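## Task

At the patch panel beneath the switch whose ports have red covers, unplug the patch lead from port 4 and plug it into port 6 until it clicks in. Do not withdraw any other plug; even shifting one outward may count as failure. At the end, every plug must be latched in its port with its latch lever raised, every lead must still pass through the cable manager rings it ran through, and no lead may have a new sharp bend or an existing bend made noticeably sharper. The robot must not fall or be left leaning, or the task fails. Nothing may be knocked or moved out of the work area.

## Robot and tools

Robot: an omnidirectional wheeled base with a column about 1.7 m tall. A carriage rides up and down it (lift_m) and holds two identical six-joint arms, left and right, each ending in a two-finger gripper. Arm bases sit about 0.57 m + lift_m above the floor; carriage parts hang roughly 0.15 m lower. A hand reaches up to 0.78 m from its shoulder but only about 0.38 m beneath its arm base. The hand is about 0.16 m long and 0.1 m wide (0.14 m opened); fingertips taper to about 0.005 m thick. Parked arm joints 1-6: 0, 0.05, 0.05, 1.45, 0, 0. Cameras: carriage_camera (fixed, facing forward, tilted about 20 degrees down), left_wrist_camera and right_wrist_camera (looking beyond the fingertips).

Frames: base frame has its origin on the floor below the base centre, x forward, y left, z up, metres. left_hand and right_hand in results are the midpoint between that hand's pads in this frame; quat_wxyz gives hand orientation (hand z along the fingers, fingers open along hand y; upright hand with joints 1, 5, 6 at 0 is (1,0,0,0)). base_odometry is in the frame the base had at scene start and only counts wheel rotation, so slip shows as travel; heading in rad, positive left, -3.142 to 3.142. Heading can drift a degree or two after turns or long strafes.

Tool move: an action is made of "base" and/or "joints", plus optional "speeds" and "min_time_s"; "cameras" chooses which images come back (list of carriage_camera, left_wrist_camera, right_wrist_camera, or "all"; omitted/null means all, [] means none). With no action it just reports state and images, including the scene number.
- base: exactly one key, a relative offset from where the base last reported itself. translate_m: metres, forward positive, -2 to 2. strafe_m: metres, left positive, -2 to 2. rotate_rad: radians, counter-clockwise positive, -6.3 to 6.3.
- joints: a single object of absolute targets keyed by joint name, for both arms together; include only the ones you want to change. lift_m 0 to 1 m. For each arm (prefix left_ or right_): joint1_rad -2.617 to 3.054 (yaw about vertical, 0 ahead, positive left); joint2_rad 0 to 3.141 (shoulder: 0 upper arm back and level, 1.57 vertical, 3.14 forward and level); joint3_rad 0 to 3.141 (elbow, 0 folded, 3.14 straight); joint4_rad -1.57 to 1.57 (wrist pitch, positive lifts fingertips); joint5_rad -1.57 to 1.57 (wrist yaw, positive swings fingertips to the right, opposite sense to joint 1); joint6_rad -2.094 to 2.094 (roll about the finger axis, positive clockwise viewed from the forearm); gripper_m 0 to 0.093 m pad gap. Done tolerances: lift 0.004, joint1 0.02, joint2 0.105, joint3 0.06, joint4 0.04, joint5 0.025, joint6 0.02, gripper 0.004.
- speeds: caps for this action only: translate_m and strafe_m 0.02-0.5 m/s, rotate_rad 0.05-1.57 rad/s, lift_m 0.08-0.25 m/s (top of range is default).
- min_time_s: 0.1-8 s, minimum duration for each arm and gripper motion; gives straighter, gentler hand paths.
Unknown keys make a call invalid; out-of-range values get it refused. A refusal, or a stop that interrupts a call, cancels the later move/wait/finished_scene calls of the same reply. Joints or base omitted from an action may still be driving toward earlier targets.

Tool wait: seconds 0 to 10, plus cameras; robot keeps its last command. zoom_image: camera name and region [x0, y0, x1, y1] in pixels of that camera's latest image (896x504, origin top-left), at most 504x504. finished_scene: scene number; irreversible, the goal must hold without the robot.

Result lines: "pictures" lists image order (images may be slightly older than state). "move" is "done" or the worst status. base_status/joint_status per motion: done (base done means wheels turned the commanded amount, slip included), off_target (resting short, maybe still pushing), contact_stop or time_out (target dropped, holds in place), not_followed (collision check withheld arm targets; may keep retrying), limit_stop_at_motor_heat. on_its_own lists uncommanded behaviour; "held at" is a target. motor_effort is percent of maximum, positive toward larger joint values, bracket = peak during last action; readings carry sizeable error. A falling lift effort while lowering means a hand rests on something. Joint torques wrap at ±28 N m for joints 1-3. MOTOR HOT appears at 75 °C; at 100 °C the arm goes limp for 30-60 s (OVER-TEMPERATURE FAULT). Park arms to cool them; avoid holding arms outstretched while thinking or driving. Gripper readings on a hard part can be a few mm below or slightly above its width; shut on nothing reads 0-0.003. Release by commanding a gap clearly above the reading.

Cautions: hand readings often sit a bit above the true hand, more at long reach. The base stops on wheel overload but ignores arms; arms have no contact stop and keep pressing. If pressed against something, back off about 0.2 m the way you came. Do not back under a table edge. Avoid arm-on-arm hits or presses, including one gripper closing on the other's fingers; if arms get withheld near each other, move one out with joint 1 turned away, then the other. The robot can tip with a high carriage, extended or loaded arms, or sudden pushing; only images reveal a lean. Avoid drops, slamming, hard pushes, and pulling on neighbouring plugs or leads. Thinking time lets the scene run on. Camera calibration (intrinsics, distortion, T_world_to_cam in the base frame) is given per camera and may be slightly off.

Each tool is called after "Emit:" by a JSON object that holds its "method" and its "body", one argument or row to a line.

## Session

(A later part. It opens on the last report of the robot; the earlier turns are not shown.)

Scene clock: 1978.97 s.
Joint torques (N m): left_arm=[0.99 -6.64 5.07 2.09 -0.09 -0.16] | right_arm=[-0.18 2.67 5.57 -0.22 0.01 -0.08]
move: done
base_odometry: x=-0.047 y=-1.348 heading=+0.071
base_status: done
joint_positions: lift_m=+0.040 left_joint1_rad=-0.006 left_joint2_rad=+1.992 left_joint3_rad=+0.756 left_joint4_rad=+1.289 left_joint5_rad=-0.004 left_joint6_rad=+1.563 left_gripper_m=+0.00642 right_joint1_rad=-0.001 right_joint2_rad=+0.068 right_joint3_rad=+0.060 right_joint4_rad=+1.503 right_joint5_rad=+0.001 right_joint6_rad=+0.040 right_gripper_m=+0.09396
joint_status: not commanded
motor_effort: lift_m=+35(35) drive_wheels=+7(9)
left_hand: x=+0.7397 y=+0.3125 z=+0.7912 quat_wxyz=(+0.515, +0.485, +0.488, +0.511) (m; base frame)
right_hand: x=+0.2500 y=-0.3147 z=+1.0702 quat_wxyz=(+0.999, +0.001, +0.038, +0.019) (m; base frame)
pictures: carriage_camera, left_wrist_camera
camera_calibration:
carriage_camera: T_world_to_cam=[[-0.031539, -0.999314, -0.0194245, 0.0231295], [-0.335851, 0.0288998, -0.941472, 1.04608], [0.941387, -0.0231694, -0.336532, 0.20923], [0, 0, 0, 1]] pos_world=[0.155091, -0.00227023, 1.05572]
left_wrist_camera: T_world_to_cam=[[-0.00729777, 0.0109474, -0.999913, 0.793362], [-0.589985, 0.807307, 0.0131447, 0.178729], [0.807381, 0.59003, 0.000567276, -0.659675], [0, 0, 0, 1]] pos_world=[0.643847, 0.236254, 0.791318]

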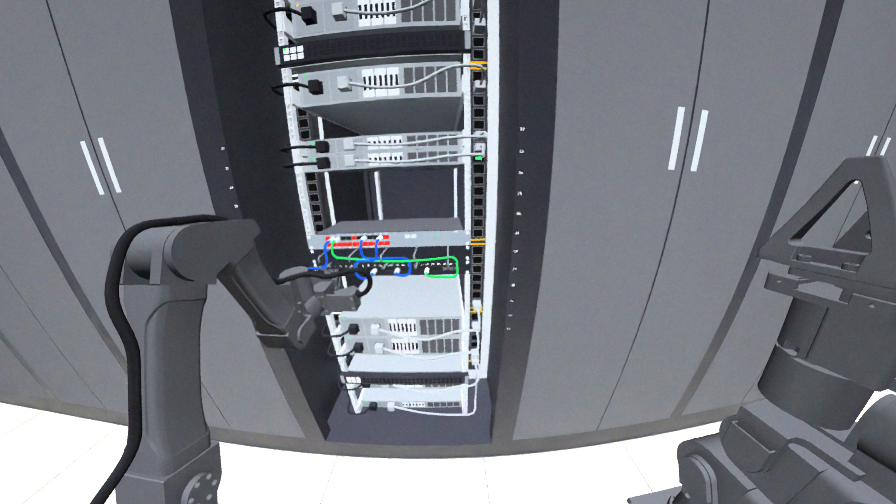

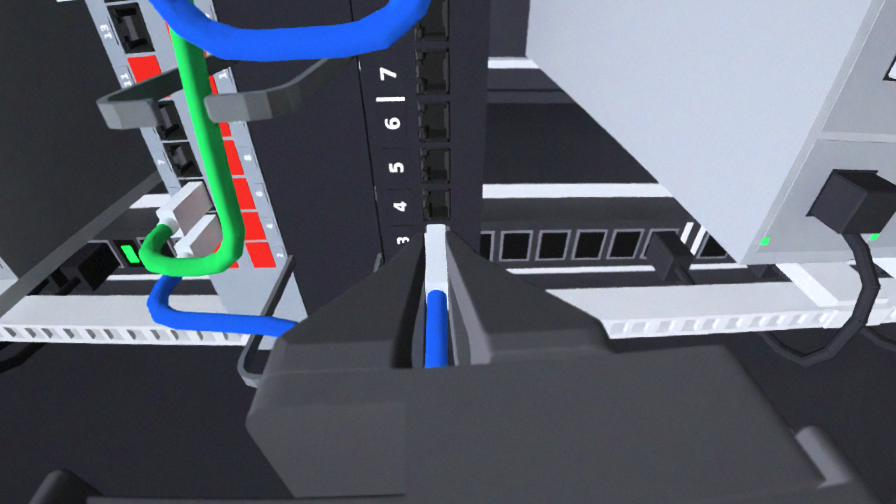

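Emit:
{"method": "move", "body": {
  "base": {"strafe_m": -0.036},
  "speeds": {"strafe_m": 0.05},
  "cameras": ["left_wrist_camera"]
}}

Emit:
{"method": "zoom_image", "body": {
  "camera": "left_wrist_camera",
  "region": [340, 60, 540, 260]
}}

Scene clock: 2006.43 s.
Joint torques (N m): left_arm=[0.34 -6.65 5.05 2.07 -0.03 -0.16] | right_arm=[-0.25 3 5.39 -0.25 -0.08 -0.12]
move: done
base_odometry: x=-0.044 y=-1.384 heading=+0.072
base_status: done
joint_positions: lift_m=+0.040 left_joint1_rad=+0.001 left_joint2_rad=+1.992 left_joint3_rad=+0.756 left_joint4_rad=+1.291 left_joint5_rad=-0.010 left_joint6_rad=+1.563 left_gripper_m=+0.00642 right_joint1_rad=-0.001 right_joint2_rad=+0.068 right_joint3_rad=+0.060 right_joint4_rad=+1.503 right_joint5_rad=+0.001 right_joint6_rad=+0.040 right_gripper_m=+0.09396
joint_status: not commanded
motor_effort: lift_m=+35(35) drive_wheels=+5(11)
left_hand: x=+0.7397 y=+0.3167 z=+0.7916 quat_wxyz=(+0.513, +0.482, +0.491, +0.514) (m; base frame)
right_hand: x=+0.2500 y=-0.3147 z=+1.0702 quat_wxyz=(+0.999, +0.001, +0.038, +0.019) (m; base frame)
pictures: left_wrist_camera
camera_calibration:
left_wrist_camera: T_world_to_cam=[[-0.00590659, 0.0105031, -0.999927, 0.792757], [-0.599534, 0.80026, 0.0119473, 0.185528], [0.800328, 0.599561, 0.00157018, -0.660768], [0, 0, 0, 1]] pos_world=[0.644744, 0.239374, 0.79152]

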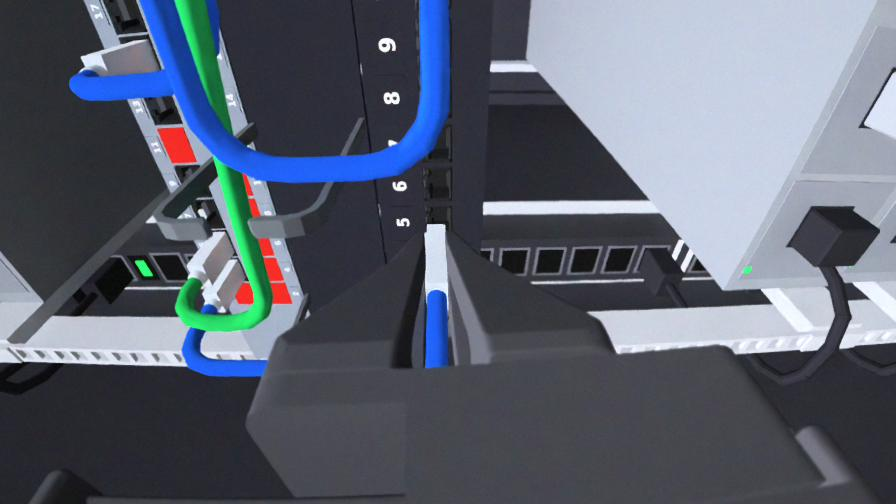

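Scaled by 2.520 from the camera's 896x504 image, which has a finer 1280x720 frame.

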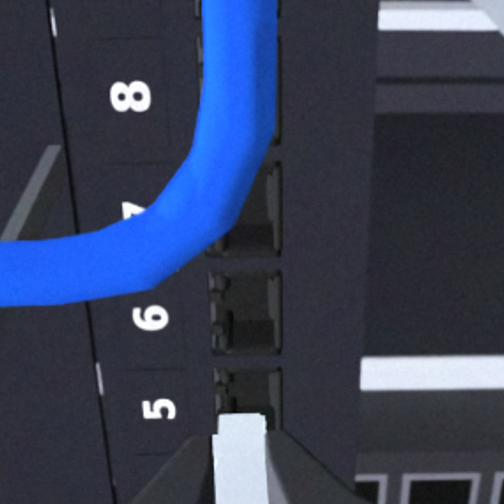

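Emit:
{"method": "move", "body": {
  "base": {"strafe_m": -0.009},
  "speeds": {"strafe_m": 0.05},
  "joints": {"left_joint1_rad": -0.007, "left_joint5_rad": -0.004},
  "cameras": ["left_wrist_camera"]
}}

Emit:
{"method": "zoom_image", "body": {
  "camera": "left_wrist_camera",
  "region": [340, 60, 540, 260]
}}

Scene clock: 2041.93 s.
Joint torques (N m): left_arm=[-0.7 -6.67 5.04 2.06 0.06 -0.15] | right_arm=[-0.23 3.1 5.49 -0.21 0.03 -0.15]
move: done
base_odometry: x=-0.043 y=-1.393 heading=+0.072
base_status: done
joint_positions: lift_m=+0.040 left_joint1_rad=+0.001 left_joint2_rad=+1.992 left_joint3_rad=+0.756 left_joint4_rad=+1.292 left_joint5_rad=-0.010 left_joint6_rad=+1.563 left_gripper_m=+0.00642 right_joint1_rad=-0.001 right_joint2_rad=+0.068 right_joint3_rad=+0.060 right_joint4_rad=+1.503 right_joint5_rad=+0.001 right_joint6_rad=+0.040 right_gripper_m=+0.09396
joint_status: all done
motor_effort: lift_m=+35(35) drive_wheels=+4(13)
left_hand: x=+0.7396 y=+0.3168 z=+0.7920 quat_wxyz=(+0.513, +0.481, +0.491, +0.515) (m; base frame)
right_hand: x=+0.2501 y=-0.3147 z=+1.0702 quat_wxyz=(+0.999, +0.001, +0.038, +0.019) (m; base frame)
pictures: left_wrist_camera
camera_calibration:
left_wrist_camera: T_world_to_cam=[[-0.00441421, 0.0105023, -0.999935, 0.792003], [-0.600124, 0.799831, 0.0110499, 0.186695], [0.799895, 0.600134, 0.00277208, -0.661714], [0, 0, 0, 1]] pos_world=[0.644838, 0.239475, 0.791723]

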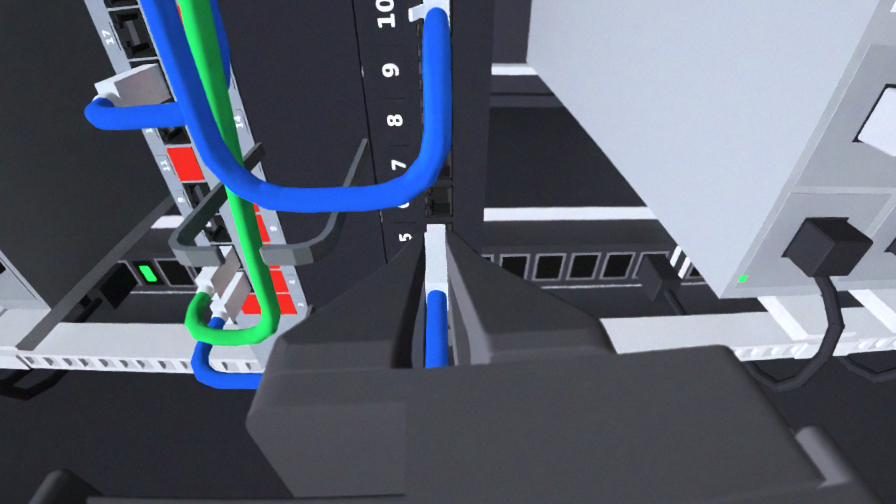

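Scaled by 2.520 from the camera's 896x504 image, which has a finer 1280x720 frame.

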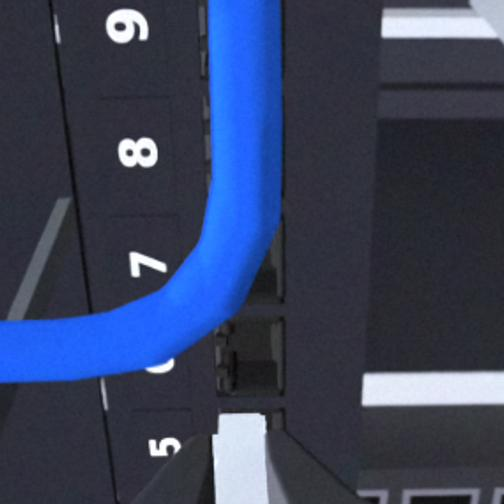

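Emit:
{"method": "move", "body": {
  "joints": {"left_joint1_rad": -0.0125, "lift_m": 0.0388},
  "speeds": {"lift_m": 0.08},
  "min_time_s": 0.5,
  "cameras": ["left_wrist_camera"]
}}

Emit:
{"method": "zoom_image", "body": {
  "camera": "left_wrist_camera",
  "region": [340, 60, 540, 260]
}}

Scene clock: 2060.50 s.
Joint torques (N m): left_arm=[-1.18 -6.65 5.03 2.07 0.06 -0.15] | right_arm=[-0.06 2.92 5.48 -0.23 -0.02 -0.11]
move: done
base_odometry: x=-0.043 y=-1.393 heading=+0.072
base_status: not commanded
joint_positions: lift_m=+0.039 left_joint1_rad=+0.001 left_joint2_rad=+1.993 left_joint3_rad=+0.756 left_joint4_rad=+1.292 left_joint5_rad=-0.010 left_joint6_rad=+1.563 left_gripper_m=+0.00642 right_joint1_rad=-0.001 right_joint2_rad=+0.068 right_joint3_rad=+0.059 right_joint4_rad=+1.503 right_joint5_rad=+0.001 right_joint6_rad=+0.040 right_gripper_m=+0.09396
joint_status: all done
motor_effort: lift_m=+34(36) drive_wheels=+5(7)
left_hand: x=+0.7397 y=+0.3168 z=+0.7906 quat_wxyz=(+0.513, +0.481, +0.491, +0.514) (m; base frame)
right_hand: x=+0.2502 y=-0.3147 z=+1.0690 quat_wxyz=(+0.999, +0.001, +0.039, +0.019) (m; base frame)
pictures: left_wrist_camera
camera_calibration:
left_wrist_camera: T_world_to_cam=[[-0.00513407, 0.0104605, -0.999932, 0.791174], [-0.600117, 0.79983, 0.0114485, 0.186392], [0.799895, 0.600135, 0.00217116, -0.661239], [0, 0, 0, 1]] pos_world=[0.644841, 0.239475, 0.790422]

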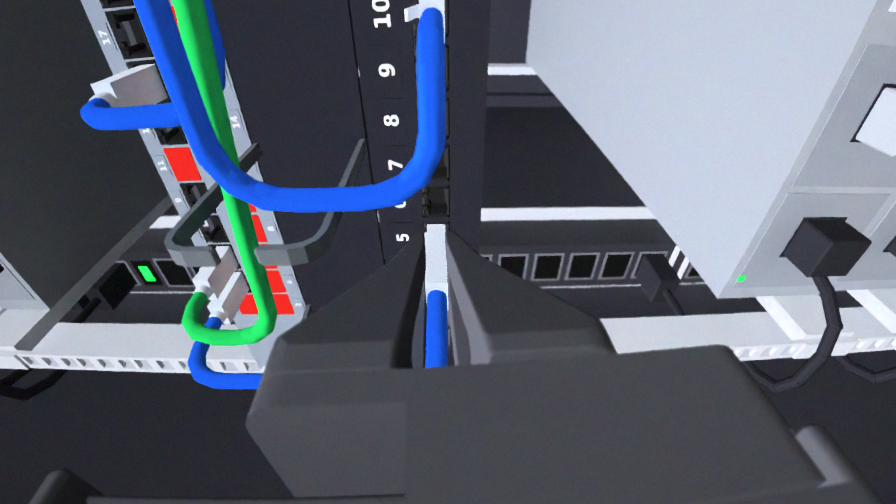

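Scaled by 2.520 from the camera's 896x504 image, which has a finer 1280x720 frame.

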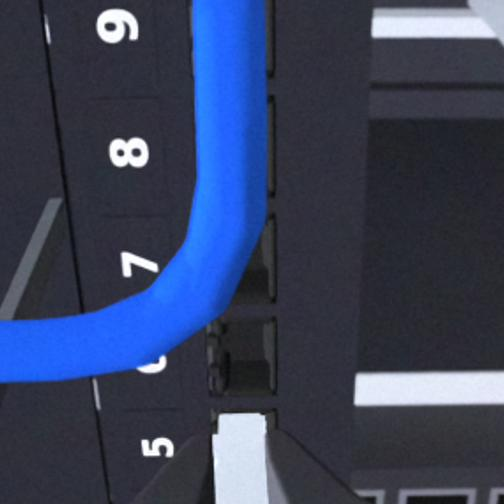

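Emit:
{"method": "move", "body": {
  "joints": {"left_joint1_rad": -0.0155},
  "min_time_s": 0.3,
  "cameras": ["left_wrist_camera"]
}}

Emit:
{"method": "zoom_image", "body": {
  "camera": "left_wrist_camera",
  "region": [340, 60, 540, 260]
}}

Scene clock: 2065.53 s.
Joint torques (N m): left_arm=[-1.51 -6.71 5.05 2.06 0.04 -0.16] | right_arm=[-0.28 3.03 5.31 -0.23 0.02 -0.13]
move: done
base_odometry: x=-0.043 y=-1.393 heading=+0.072
base_status: not commanded
joint_positions: lift_m=+0.039 left_joint1_rad=+0.001 left_joint2_rad=+1.993 left_joint3_rad=+0.756 left_joint4_rad=+1.292 left_joint5_rad=-0.010 left_joint6_rad=+1.563 left_gripper_m=+0.00642 right_joint1_rad=-0.001 right_joint2_rad=+0.068 right_joint3_rad=+0.059 right_joint4_rad=+1.503 right_joint5_rad=+0.001 right_joint6_rad=+0.040 right_gripper_m=+0.09396
joint_status: all done
motor_effort: lift_m=+34(34) drive_wheels=+5(6)
left_hand: x=+0.7397 y=+0.3168 z=+0.7906 quat_wxyz=(+0.513, +0.481, +0.491, +0.514) (m; base frame)
right_hand: x=+0.2502 y=-0.3147 z=+1.0690 quat_wxyz=(+0.999, +0.001, +0.039, +0.019) (m; base frame)
pictures: left_wrist_camera
camera_calibration:
left_wrist_camera: T_world_to_cam=[[-0.00513407, 0.0104605, -0.999932, 0.791174], [-0.600117, 0.79983, 0.0114485, 0.186392], [0.799895, 0.600135, 0.00217116, -0.661239], [0, 0, 0, 1]] pos_world=[0.644841, 0.239475, 0.790422]

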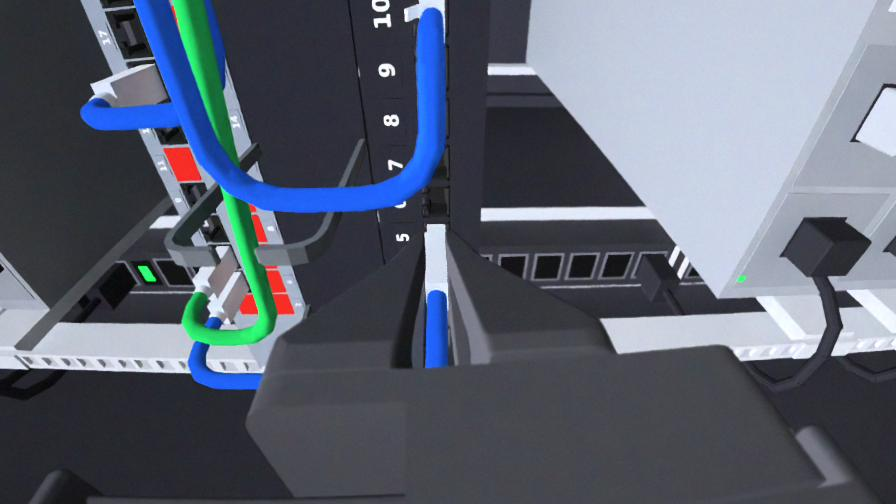

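Scaled by 2.520 from the camera's 896x504 image, which has a finer 1280x720 frame.

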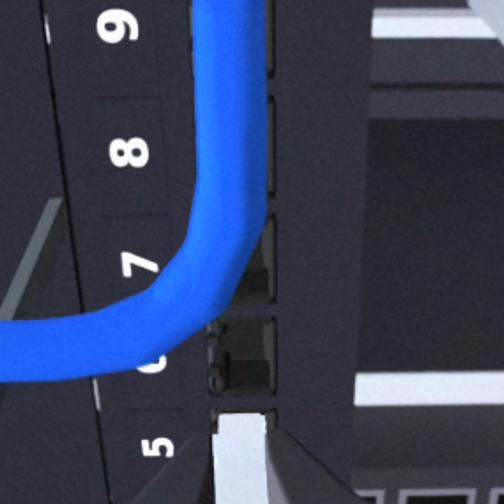

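Emit:
{"method": "move", "body": {
  "base": {"strafe_m": -0.002},
  "speeds": {"strafe_m": 0.03},
  "joints": {"left_joint1_rad": 0.0},
  "cameras": ["left_wrist_camera"]
}}

Emit:
{"method": "zoom_image", "body": {
  "camera": "left_wrist_camera",
  "region": [340, 60, 540, 260]
}}

Scene clock: 2078.97 s.
Joint torques (N m): left_arm=[-0.25 -6.57 5.07 2.05 0.07 -0.16] | right_arm=[-0.03 2.89 5.27 -0.22 0 -0.13]
move: done
base_odometry: x=-0.042 y=-1.394 heading=+0.072
base_status: done
joint_positions: lift_m=+0.039 left_joint1_rad=+0.004 left_joint2_rad=+1.993 left_joint3_rad=+0.756 left_joint4_rad=+1.293 left_joint5_rad=-0.012 left_joint6_rad=+1.563 left_gripper_m=+0.00642 right_joint1_rad=-0.001 right_joint2_rad=+0.068 right_joint3_rad=+0.059 right_joint4_rad=+1.503 right_joint5_rad=+0.001 right_joint6_rad=+0.040 right_gripper_m=+0.09396
joint_status: all done
motor_effort: lift_m=+34(34) drive_wheels=+5(12)
left_hand: x=+0.7396 y=+0.3188 z=+0.7909 quat_wxyz=(+0.512, +0.480, +0.492, +0.516) (m; base frame)
right_hand: x=+0.2502 y=-0.3147 z=+1.0690 quat_wxyz=(+0.999, +0.001, +0.039, +0.019) (m; base frame)
pictures: left_wrist_camera
camera_calibration:
left_wrist_camera: T_world_to_cam=[[-0.00404251, 0.0104247, -0.999937, 0.79067], [-0.603832, 0.797039, 0.0107506, 0.188983], [0.797101, 0.603838, 0.00307275, -0.662184], [0, 0, 0, 1]] pos_world=[0.645137, 0.240982, 0.790623]

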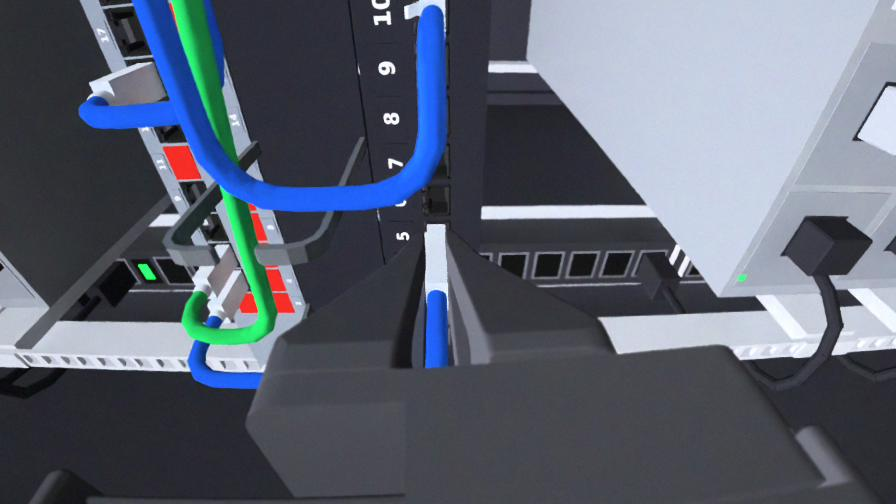

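Scaled by 2.520 from the camera's 896x504 image, which has a finer 1280x720 frame.

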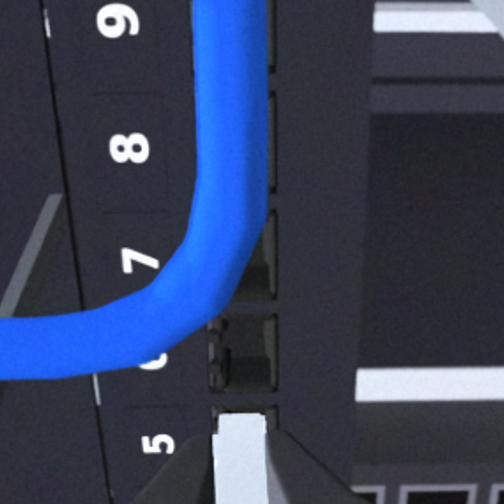

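Emit:
{"method": "move", "body": {
  "joints": {"left_joint5_rad": 0.006},
  "min_time_s": 0.5,
  "cameras": ["left_wrist_camera"]
}}

Emit:
{"method": "zoom_image", "body": {
  "camera": "left_wrist_camera",
  "region": [340, 60, 540, 260]
}}

Scene clock: 2090.43 s.
Joint torques (N m): left_arm=[-0.4 -6.67 5.05 2.06 0.19 -0.16] | right_arm=[-0.21 2.92 5.53 -0.2 -0.01 -0.13]
move: done
base_odometry: x=-0.042 y=-1.394 heading=+0.072
base_status: not commanded
joint_positions: lift_m=+0.039 left_joint1_rad=+0.004 left_joint2_rad=+1.993 left_joint3_rad=+0.756 left_joint4_rad=+1.293 left_joint5_rad=-0.012 left_joint6_rad=+1.563 left_gripper_m=+0.00642 right_joint1_rad=-0.001 right_joint2_rad=+0.068 right_joint3_rad=+0.059 right_joint4_rad=+1.503 right_joint5_rad=+0.001 right_joint6_rad=+0.040 right_gripper_m=+0.09396
joint_status: all done
motor_effort: lift_m=+34(34) drive_wheels=+6(6)
left_hand: x=+0.7396 y=+0.3188 z=+0.7909 quat_wxyz=(+0.512, +0.480, +0.492, +0.516) (m; base frame)
right_hand: x=+0.2502 y=-0.3147 z=+1.0690 quat_wxyz=(+0.999, +0.001, +0.039, +0.019) (m; base frame)
pictures: left_wrist_camera
camera_calibration:
left_wrist_camera: T_world_to_cam=[[-0.00404251, 0.0104247, -0.999937, 0.79067], [-0.603832, 0.797039, 0.0107506, 0.188983], [0.797101, 0.603838, 0.00307275, -0.662184], [0, 0, 0, 1]] pos_world=[0.645137, 0.240982, 0.790623]

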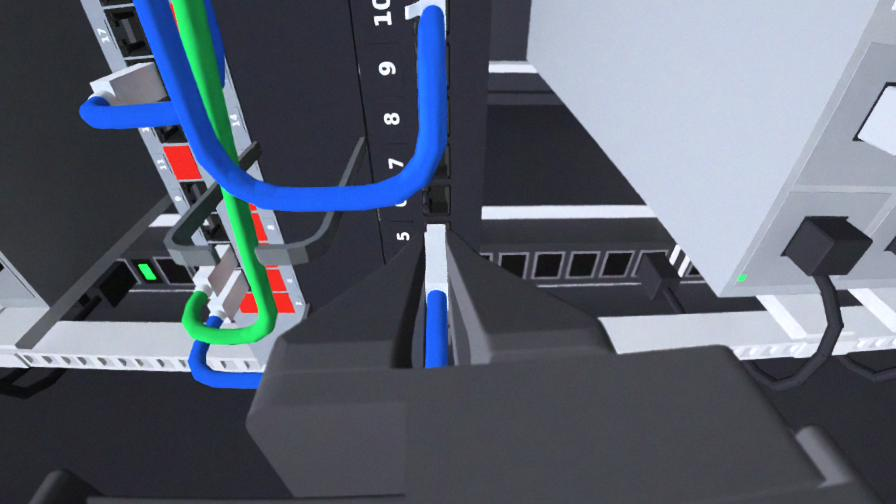

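Scaled by 2.520 from the camera's 896x504 image, which has a finer 1280x720 frame.

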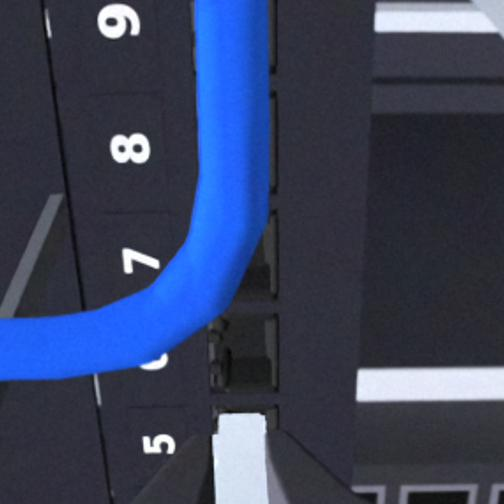

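Emit:
{"method": "move", "body": {
  "joints": {"left_joint5_rad": 0.015},
  "min_time_s": 0.5,
  "cameras": []
}}

Scene clock: 2096.17 s.
Joint torques (N m): left_arm=[-0.38 -6.68 4.98 2.05 0.21 -0.15] | right_arm=[-0.1 2.91 5.48 -0.24 0.01 -0.09]
move: done
base_odometry: x=-0.042 y=-1.394 heading=+0.072
base_status: not commanded
joint_positions: lift_m=+0.039 left_joint1_rad=+0.004 left_joint2_rad=+1.993 left_joint3_rad=+0.756 left_joint4_rad=+1.293 left_joint5_rad=-0.006 left_joint6_rad=+1.563 left_gripper_m=+0.00642 right_joint1_rad=-0.001 right_joint2_rad=+0.068 right_joint3_rad=+0.059 right_joint4_rad=+1.503 right_joint5_rad=+0.001 right_joint6_rad=+0.040 right_gripper_m=+0.09396
joint_status: all done
motor_effort: lift_m=+34(34) drive_wheels=+5(6)
left_hand: x=+0.7396 y=+0.3177 z=+0.7909 quat_wxyz=(+0.513, +0.481, +0.490, +0.514) (m; base frame)
right_hand: x=+0.2502 y=-0.3147 z=+1.0690 quat_wxyz=(+0.999, +0.001, +0.039, +0.019) (m; base frame)
pictures: none
No camera images: "cameras" was empty.

Emit:
{"method": "move", "body": {
  "joints": {"left_joint5_rad": 0.019},
  "min_time_s": 0.5,
  "cameras": ["left_wrist_camera"]
}}

Emit:
{"method": "zoom_image", "body": {
  "camera": "left_wrist_camera",
  "region": [340, 60, 540, 260]
}}

Scene clock: 2105.37 s.
Joint torques (N m): left_arm=[-0.36 -6.65 5.03 2.04 0.22 -0.16] | right_arm=[0.03 2.91 5.33 -0.22 0.01 -0.09]
move: done
base_odometry: x=-0.042 y=-1.394 heading=+0.072
base_status: not commanded
joint_positions: lift_m=+0.039 left_joint1_rad=+0.004 left_joint2_rad=+1.993 left_joint3_rad=+0.756 left_joint4_rad=+1.293 left_joint5_rad=-0.002 left_joint6_rad=+1.563 left_gripper_m=+0.00642 right_joint1_rad=-0.001 right_joint2_rad=+0.068 right_joint3_rad=+0.059 right_joint4_rad=+1.503 right_joint5_rad=+0.001 right_joint6_rad=+0.040 right_gripper_m=+0.09396
joint_status: all done
motor_effort: lift_m=+34(34) drive_wheels=+5(6)
left_hand: x=+0.7396 y=+0.3171 z=+0.7909 quat_wxyz=(+0.514, +0.482, +0.489, +0.513) (m; base frame)
right_hand: x=+0.2502 y=-0.3147 z=+1.0690 quat_wxyz=(+0.999, +0.001, +0.039, +0.019) (m; base frame)
pictures: left_wrist_camera
camera_calibration:
left_wrist_camera: T_world_to_cam=[[-0.00393716, 0.0109655, -0.999932, 0.790473], [-0.595833, 0.803031, 0.0111523, 0.182298], [0.803098, 0.595837, 0.00337193, -0.663309], [0, 0, 0, 1]] pos_world=[0.644434, 0.240165, 0.790623]

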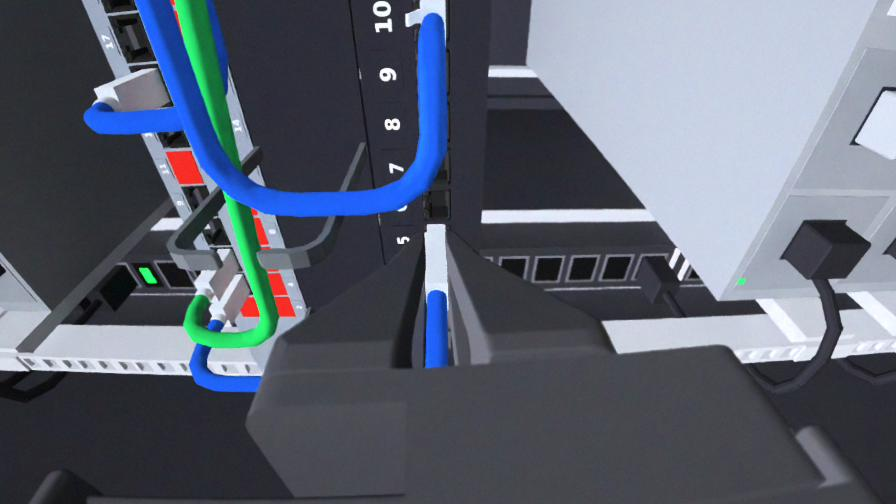

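Scaled by 2.520 from the camera's 896x504 image, which has a finer 1280x720 frame.

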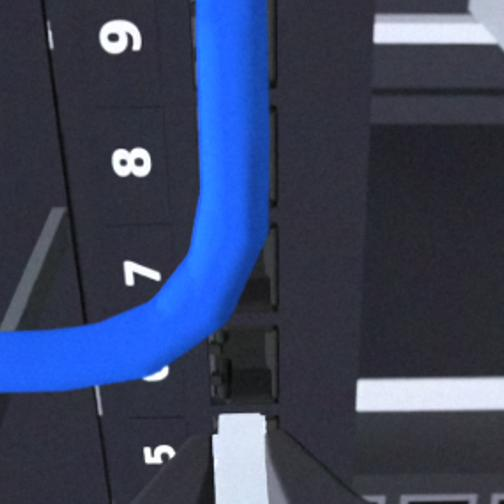

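Emit:
{"method": "move", "body": {
  "base": {"translate_m": 0.018},
  "speeds": {"translate_m": 0.02},
  "joints": {"left_joint1_rad": 0.004, "left_joint5_rad": -0.002, "left_gripper_m": 0.002},
  "cameras": ["left_wrist_camera"]
}}

Emit:
{"method": "zoom_image", "body": {
  "camera": "left_wrist_camera",
  "region": [360, 120, 520, 280]
}}

Scene clock: 2118.47 s.
Joint torques (N m): left_arm=[0.1 -6.65 5.04 2.04 0.01 -0.15] | right_arm=[-0.2 2.91 5.61 -0.2 -0.04 -0.1]
move: off_target
base_odometry: x=-0.025 y=-1.394 heading=+0.072
base_status: done
joint_positions: lift_m=+0.039 left_joint1_rad=+0.004 left_joint2_rad=+1.993 left_joint3_rad=+0.756 left_joint4_rad=+1.293 left_joint5_rad=-0.005 left_joint6_rad=+1.563 left_gripper_m=+0.00642 right_joint1_rad=-0.001 right_joint2_rad=+0.068 right_joint3_rad=+0.059 right_joint4_rad=+1.503 right_joint5_rad=+0.001 right_joint6_rad=+0.040 right_gripper_m=+0.09396
joint_status: left_gripper_m off_target (ended at +0.00642, target +0.00200); the others done
motor_effort: lift_m=+34(34) drive_wheels=+9(11)
left_hand: x=+0.7396 y=+0.3177 z=+0.7909 quat_wxyz=(+0.514, +0.481, +0.490, +0.514) (m; base frame)
right_hand: x=+0.2502 y=-0.3147 z=+1.0690 quat_wxyz=(+0.999, +0.001, +0.039, +0.019) (m; base frame)
pictures: left_wrist_camera
camera_calibration:
left_wrist_camera: T_world_to_cam=[[-0.00399487, 0.0108109, -0.999934, 0.790546], [-0.59864, 0.800942, 0.0110511, 0.184564], [0.801009, 0.598644, 0.00327218, -0.662902], [0, 0, 0, 1]] pos_world=[0.644635, 0.240471, 0.790623]

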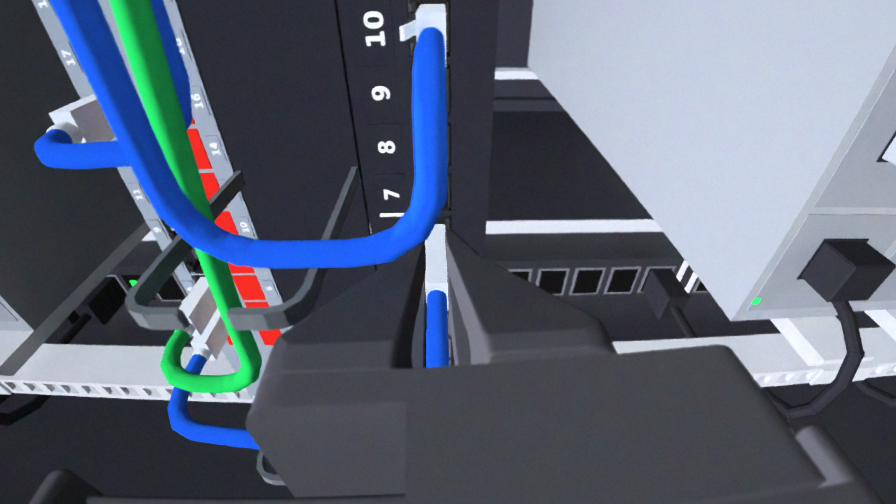

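Scaled by 3.150 from the camera's 896x504 image, which has a finer 1280x720 frame.

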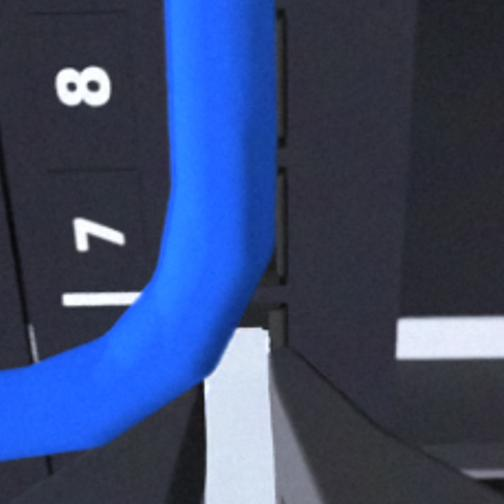

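Emit:
{"method": "move", "body": {
  "joints": {"left_joint5_rad": -0.036},
  "min_time_s": 0.5,
  "cameras": ["left_wrist_camera"]
}}

Emit:
{"method": "zoom_image", "body": {
  "camera": "left_wrist_camera",
  "region": [360, 120, 520, 280]
}}

Scene clock: 2159.10 s.
Joint torques (N m): left_arm=[0.03 -6.64 5.03 2.04 -0.02 -0.15] | right_arm=[-0.32 2.93 5.48 -0.24 -0.01 -0.12]
move: done
base_odometry: x=-0.025 y=-1.394 heading=+0.072
base_status: not commanded
joint_positions: lift_m=+0.039 left_joint1_rad=+0.004 left_joint2_rad=+1.993 left_joint3_rad=+0.756 left_joint4_rad=+1.293 left_joint5_rad=-0.036 left_joint6_rad=+1.563 left_gripper_m=+0.00642 right_joint1_rad=-0.001 right_joint2_rad=+0.068 right_joint3_rad=+0.059 right_joint4_rad=+1.503 right_joint5_rad=+0.001 right_joint6_rad=+0.040 right_gripper_m=+0.09396
joint_status: all done
motor_effort: lift_m=+34(34) drive_wheels=+10(11)
left_hand: x=+0.7395 y=+0.3229 z=+0.7909 quat_wxyz=(+0.506, +0.473, +0.498, +0.522) (m; base frame)
right_hand: x=+0.2502 y=-0.3147 z=+1.0690 quat_wxyz=(+0.999, +0.001, +0.039, +0.019) (m; base frame)
pictures: left_wrist_camera
camera_calibration:
left_wrist_camera: T_world_to_cam=[[-0.00422918, 0.00896641, -0.999951, 0.791244], [-0.622786, 0.782332, 0.00964906, 0.205308], [0.782381, 0.622797, 0.00227553, -0.659187], [0, 0, 0, 1]] pos_world=[0.646944, 0.242825, 0.790724]

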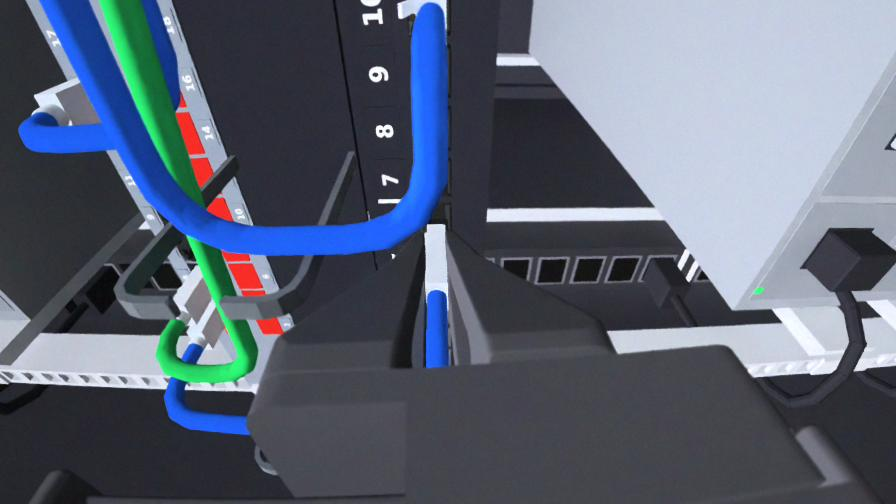

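Scaled by 3.150 from the camera's 896x504 image, which has a finer 1280x720 frame.

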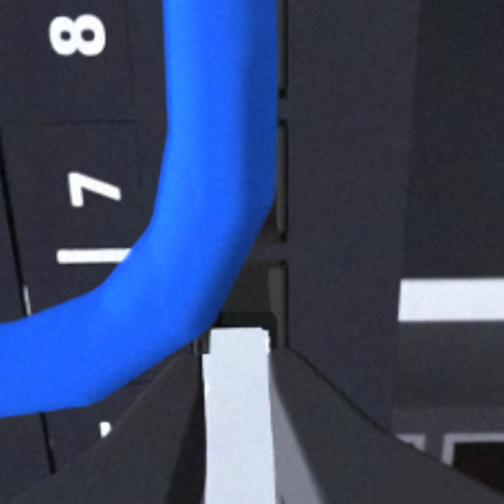

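Emit:
{"method": "move", "body": {
  "joints": {"left_joint5_rad": 0.006},
  "min_time_s": 0.5,
  "cameras": ["left_wrist_camera"]
}}

Emit:
{"method": "zoom_image", "body": {
  "camera": "left_wrist_camera",
  "region": [360, 120, 520, 280]
}}

Scene clock: 2167.73 s.
Joint torques (N m): left_arm=[0.01 -6.64 5.04 2.05 0.18 -0.15] | right_arm=[-0.23 2.97 5.38 -0.25 -0.05 -0.12]
move: done
base_odometry: x=-0.025 y=-1.394 heading=+0.072
base_status: not commanded
joint_positions: lift_m=+0.039 left_joint1_rad=+0.004 left_joint2_rad=+1.993 left_joint3_rad=+0.756 left_joint4_rad=+1.293 left_joint5_rad=-0.014 left_joint6_rad=+1.563 left_gripper_m=+0.00642 right_joint1_rad=-0.001 right_joint2_rad=+0.068 right_joint3_rad=+0.059 right_joint4_rad=+1.503 right_joint5_rad=+0.001 right_joint6_rad=+0.040 right_gripper_m=+0.09396
joint_status: all done
motor_effort: lift_m=+34(34) drive_wheels=+10(11)
left_hand: x=+0.7396 y=+0.3192 z=+0.7909 quat_wxyz=(+0.511, +0.479, +0.492, +0.516) (m; base frame)
right_hand: x=+0.2502 y=-0.3147 z=+1.0690 quat_wxyz=(+0.999, +0.001, +0.039, +0.019) (m; base frame)
pictures: left_wrist_camera
camera_calibration:
left_wrist_camera: T_world_to_cam=[[-0.00408864, 0.0102738, -0.999939, 0.790736], [-0.605934, 0.795444, 0.0106504, 0.190761], [0.795505, 0.60594, 0.00297298, -0.661865], [0, 0, 0, 1]] pos_world=[0.645338, 0.241187, 0.790623]

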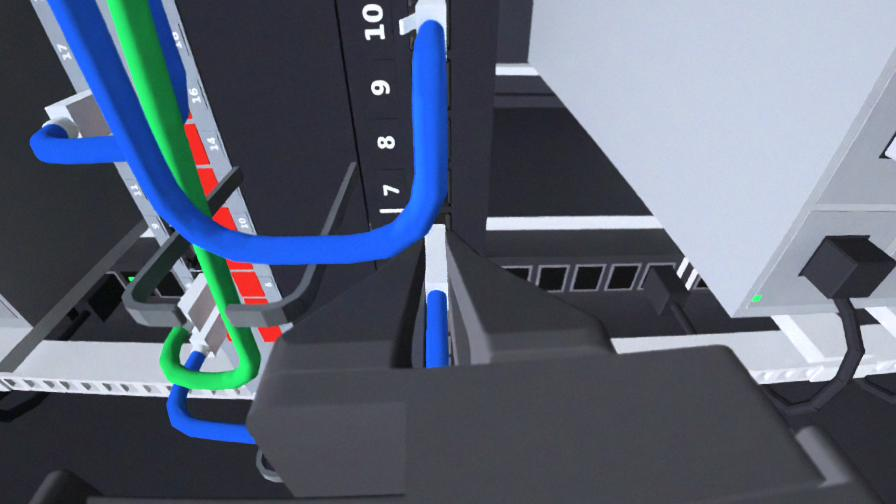

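Scaled by 3.150 from the camera's 896x504 image, which has a finer 1280x720 frame.

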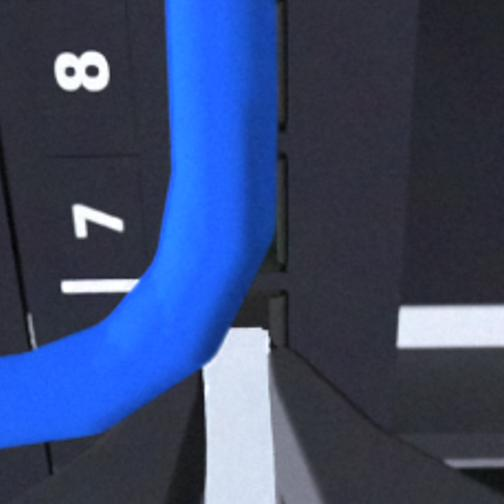

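Emit:
{"method": "move", "body": {
  "joints": {"left_joint5_rad": -0.018},
  "min_time_s": 0.5,
  "cameras": []
}}

Emit:
{"method": "move", "body": {
  "base": {"translate_m": 0.006},
  "speeds": {"translate_m": 0.02},
  "cameras": ["left_wrist_camera"]
}}

Emit:
{"method": "zoom_image", "body": {
  "camera": "left_wrist_camera",
  "region": [360, 120, 520, 280]
}}

Scene clock: 2198.60 s.
Joint torques (N m): left_arm=[0.03 -6.71 5.03 2.05 -0.01 -0.17] | right_arm=[-0.24 3.02 5.46 -0.25 -0.01 -0.18]
move: done
base_odometry: x=-0.025 y=-1.394 heading=+0.072
base_status: not commanded
joint_positions: lift_m=+0.039 left_joint1_rad=+0.004 left_joint2_rad=+1.993 left_joint3_rad=+0.756 left_joint4_rad=+1.293 left_joint5_rad=-0.019 left_joint6_rad=+1.563 left_gripper_m=+0.00642 right_joint1_rad=-0.001 right_joint2_rad=+0.068 right_joint3_rad=+0.059 right_joint4_rad=+1.503 right_joint5_rad=+0.001 right_joint6_rad=+0.040 right_gripper_m=+0.09396
joint_status: all done
motor_effort: lift_m=+34(34) drive_wheels=+7(11)
left_hand: x=+0.7396 y=+0.3200 z=+0.7909 quat_wxyz=(+0.510, +0.478, +0.494, +0.518) (m; base frame)
right_hand: x=+0.2502 y=-0.3147 z=+1.0690 quat_wxyz=(+0.999, +0.001, +0.039, +0.019) (m; base frame)
pictures: none
No camera images: "cameras" was empty.

Scene clock: 2199.30 s.
Joint torques (N m): left_arm=[0.02 -6.67 5.44 1.97 0.01 -0.16] | right_arm=[-0.16 3.07 5.48 -0.22 0.01 -0.13]
move: done
base_odometry: x=-0.019 y=-1.393 heading=+0.071
base_status: done
joint_positions: lift_m=+0.039 left_joint1_rad=+0.005 left_joint2_rad=+1.993 left_joint3_rad=+0.751 left_joint4_rad=+1.302 left_joint5_rad=-0.022 left_joint6_rad=+1.563 left_gripper_m=+0.00642 right_joint1_rad=-0.001 right_joint2_rad=+0.068 right_joint3_rad=+0.059 right_joint4_rad=+1.503 right_joint5_rad=+0.001 right_joint6_rad=+0.040 right_gripper_m=+0.09396
joint_status: not commanded
motor_effort: lift_m=+34(34) drive_wheels=+9(15)
left_hand: x=+0.7385 y=+0.3209 z=+0.7910 quat_wxyz=(+0.510, +0.476, +0.493, +0.519) (m; base frame)
right_hand: x=+0.2502 y=-0.3147 z=+1.0690 quat_wxyz=(+0.999, +0.001, +0.039, +0.019) (m; base frame)
pictures: left_wrist_camera
camera_calibration:
left_wrist_camera: T_world_to_cam=[[-0.000662239, 0.00980339, -0.999952, 0.788545], [-0.612283, 0.790597, 0.0081564, 0.197042], [0.790639, 0.612259, 0.00547889, -0.662322], [0, 0, 0, 1]] pos_world=[0.644826, 0.242001, 0.790529]

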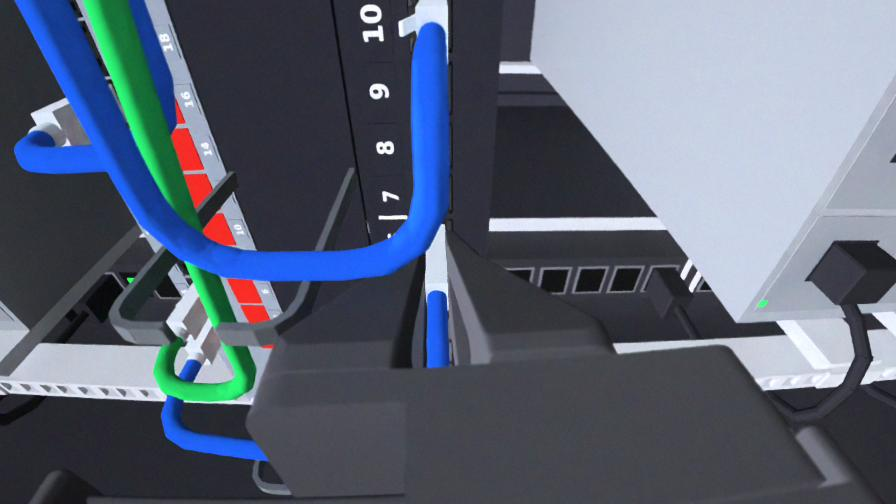

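Scaled by 3.150 from the camera's 896x504 image, which has a finer 1280x720 frame.

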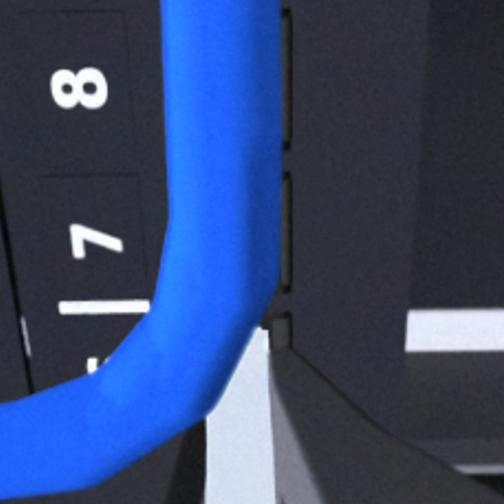

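Emit:
{"method": "move", "body": {
  "base": {"translate_m": 0.003},
  "speeds": {"translate_m": 0.02},
  "cameras": ["left_wrist_camera"]
}}

Emit:
{"method": "zoom_image", "body": {
  "camera": "left_wrist_camera",
  "region": [360, 120, 520, 280]
}}

Scene clock: 2216.10 s.
Joint torques (N m): left_arm=[-0.12 -6.6 6.5 1.77 0.09 -0.17] | right_arm=[-0.16 2.95 5.52 -0.25 -0.03 -0.13]
move: done
base_odometry: x=-0.016 y=-1.394 heading=+0.070
base_status: done
joint_positions: lift_m=+0.039 left_joint1_rad=+0.005 left_joint2_rad=+1.993 left_joint3_rad=+0.739 left_joint4_rad=+1.318 left_joint5_rad=-0.027 left_joint6_rad=+1.563 left_gripper_m=+0.00642 right_joint1_rad=-0.001 right_joint2_rad=+0.068 right_joint3_rad=+0.059 right_joint4_rad=+1.503 right_joint5_rad=+0.001 right_joint6_rad=+0.040 right_gripper_m=+0.09396
joint_status: not commanded
motor_effort: lift_m=+34(34) drive_wheels=+8(14)
left_hand: x=+0.7359 y=+0.3217 z=+0.7907 quat_wxyz=(+0.510, +0.473, +0.493, +0.522) (m; base frame)
right_hand: x=+0.2502 y=-0.3147 z=+1.0690 quat_wxyz=(+0.999, +0.001, +0.039, +0.019) (m; base frame)
pictures: left_wrist_camera
camera_calibration:
left_wrist_camera: T_world_to_cam=[[0.00417492, 0.00957198, -0.999945, 0.78469], [-0.616222, 0.787557, 0.00496607, 0.201216], [0.787562, 0.616167, 0.00918644, -0.66279], [0, 0, 0, 1]] pos_world=[0.642706, 0.24241, 0.789736]

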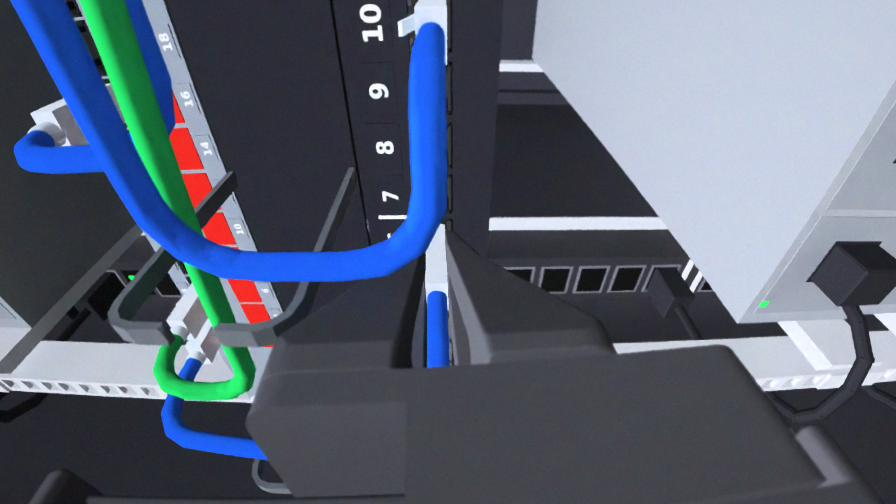

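Scaled by 3.150 from the camera's 896x504 image, which has a finer 1280x720 frame.

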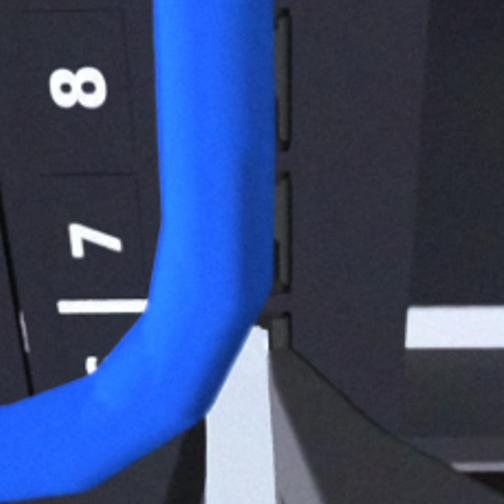

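Emit:
{"method": "move", "body": {
  "base": {"translate_m": -0.015},
  "speeds": {"translate_m": 0.03},
  "cameras": []
}}

Emit:
{"method": "move", "body": {
  "base": {"strafe_m": 0.006},
  "speeds": {"strafe_m": 0.03},
  "joints": {"left_joint5_rad": 0.019},
  "min_time_s": 0.5,
  "cameras": ["left_wrist_camera"]
}}

Emit:
{"method": "zoom_image", "body": {
  "camera": "left_wrist_camera",
  "region": [340, 60, 540, 260]
}}

Scene clock: 2283.40 s.
Joint torques (N m): left_arm=[-0.2 -6.58 6.42 1.98 0.09 -0.17] | right_arm=[-0.14 2.86 5.46 -0.25 -0.07 -0.13]
move: done
base_odometry: x=-0.031 y=-1.394 heading=+0.071
base_status: done
joint_positions: lift_m=+0.039 left_joint1_rad=+0.007 left_joint2_rad=+1.993 left_joint3_rad=+0.739 left_joint4_rad=+1.300 left_joint5_rad=-0.028 left_joint6_rad=+1.563 left_gripper_m=+0.00641 right_joint1_rad=-0.001 right_joint2_rad=+0.068 right_joint3_rad=+0.059 right_joint4_rad=+1.502 right_joint5_rad=+0.001 right_joint6_rad=+0.040 right_gripper_m=+0.09396
joint_status: not commanded
motor_effort: lift_m=+34(34) drive_wheels=-4(8)
left_hand: x=+0.7362 y=+0.3227 z=+0.7864 quat_wxyz=(+0.505, +0.477, +0.499, +0.518) (m; base frame)
right_hand: x=+0.2503 y=-0.3147 z=+1.0690 quat_wxyz=(+0.999, +0.001, +0.039, +0.019) (m; base frame)
pictures: none
No camera images: "cameras" was empty.

Scene clock: 2284.20 s.
Joint torques (N m): left_arm=[-0.1 -6.6 6.38 2.01 0.2 -0.16] | right_arm=[-0.12 2.93 5.48 -0.23 0 -0.13]
move: done
base_odometry: x=-0.032 y=-1.389 heading=+0.070
base_status: done
joint_positions: lift_m=+0.039 left_joint1_rad=+0.007 left_joint2_rad=+1.993 left_joint3_rad=+0.740 left_joint4_rad=+1.297 left_joint5_rad=+0.001 left_joint6_rad=+1.563 left_gripper_m=+0.00641 right_joint1_rad=-0.001 right_joint2_rad=+0.068 right_joint3_rad=+0.059 right_joint4_rad=+1.502 right_joint5_rad=+0.001 right_joint6_rad=+0.040 right_gripper_m=+0.09396
joint_status: all done
motor_effort: lift_m=+34(34) drive_wheels=+9(9)
left_hand: x=+0.7364 y=+0.3178 z=+0.7858 quat_wxyz=(+0.511, +0.485, +0.492, +0.511) (m; base frame)
right_hand: x=+0.2504 y=-0.3147 z=+1.0689 quat_wxyz=(+0.999, +0.001, +0.039, +0.019) (m; base frame)
pictures: left_wrist_camera
camera_calibration:
left_wrist_camera: T_world_to_cam=[[-0.0157154, 0.0110386, -0.999816, 0.793876], [-0.595666, 0.803025, 0.0182287, 0.174093], [0.803079, 0.595843, -0.00604456, -0.653744], [0, 0, 0, 1]] pos_world=[0.641185, 0.240965, 0.786605]

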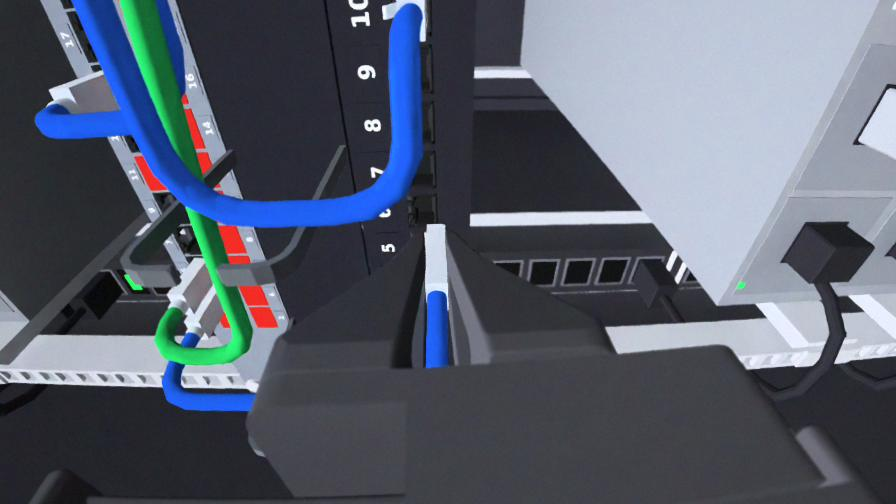

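Scaled by 2.520 from the camera's 896x504 image, which has a finer 1280x720 frame.

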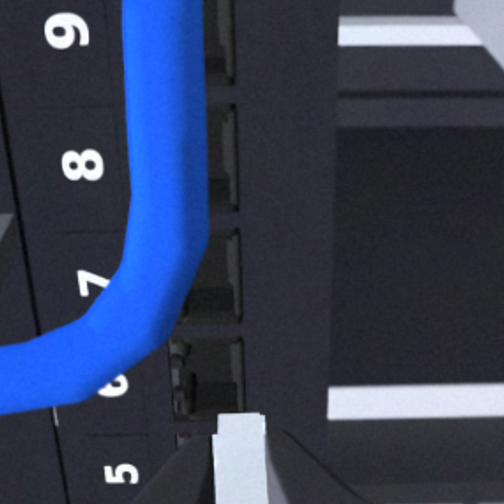

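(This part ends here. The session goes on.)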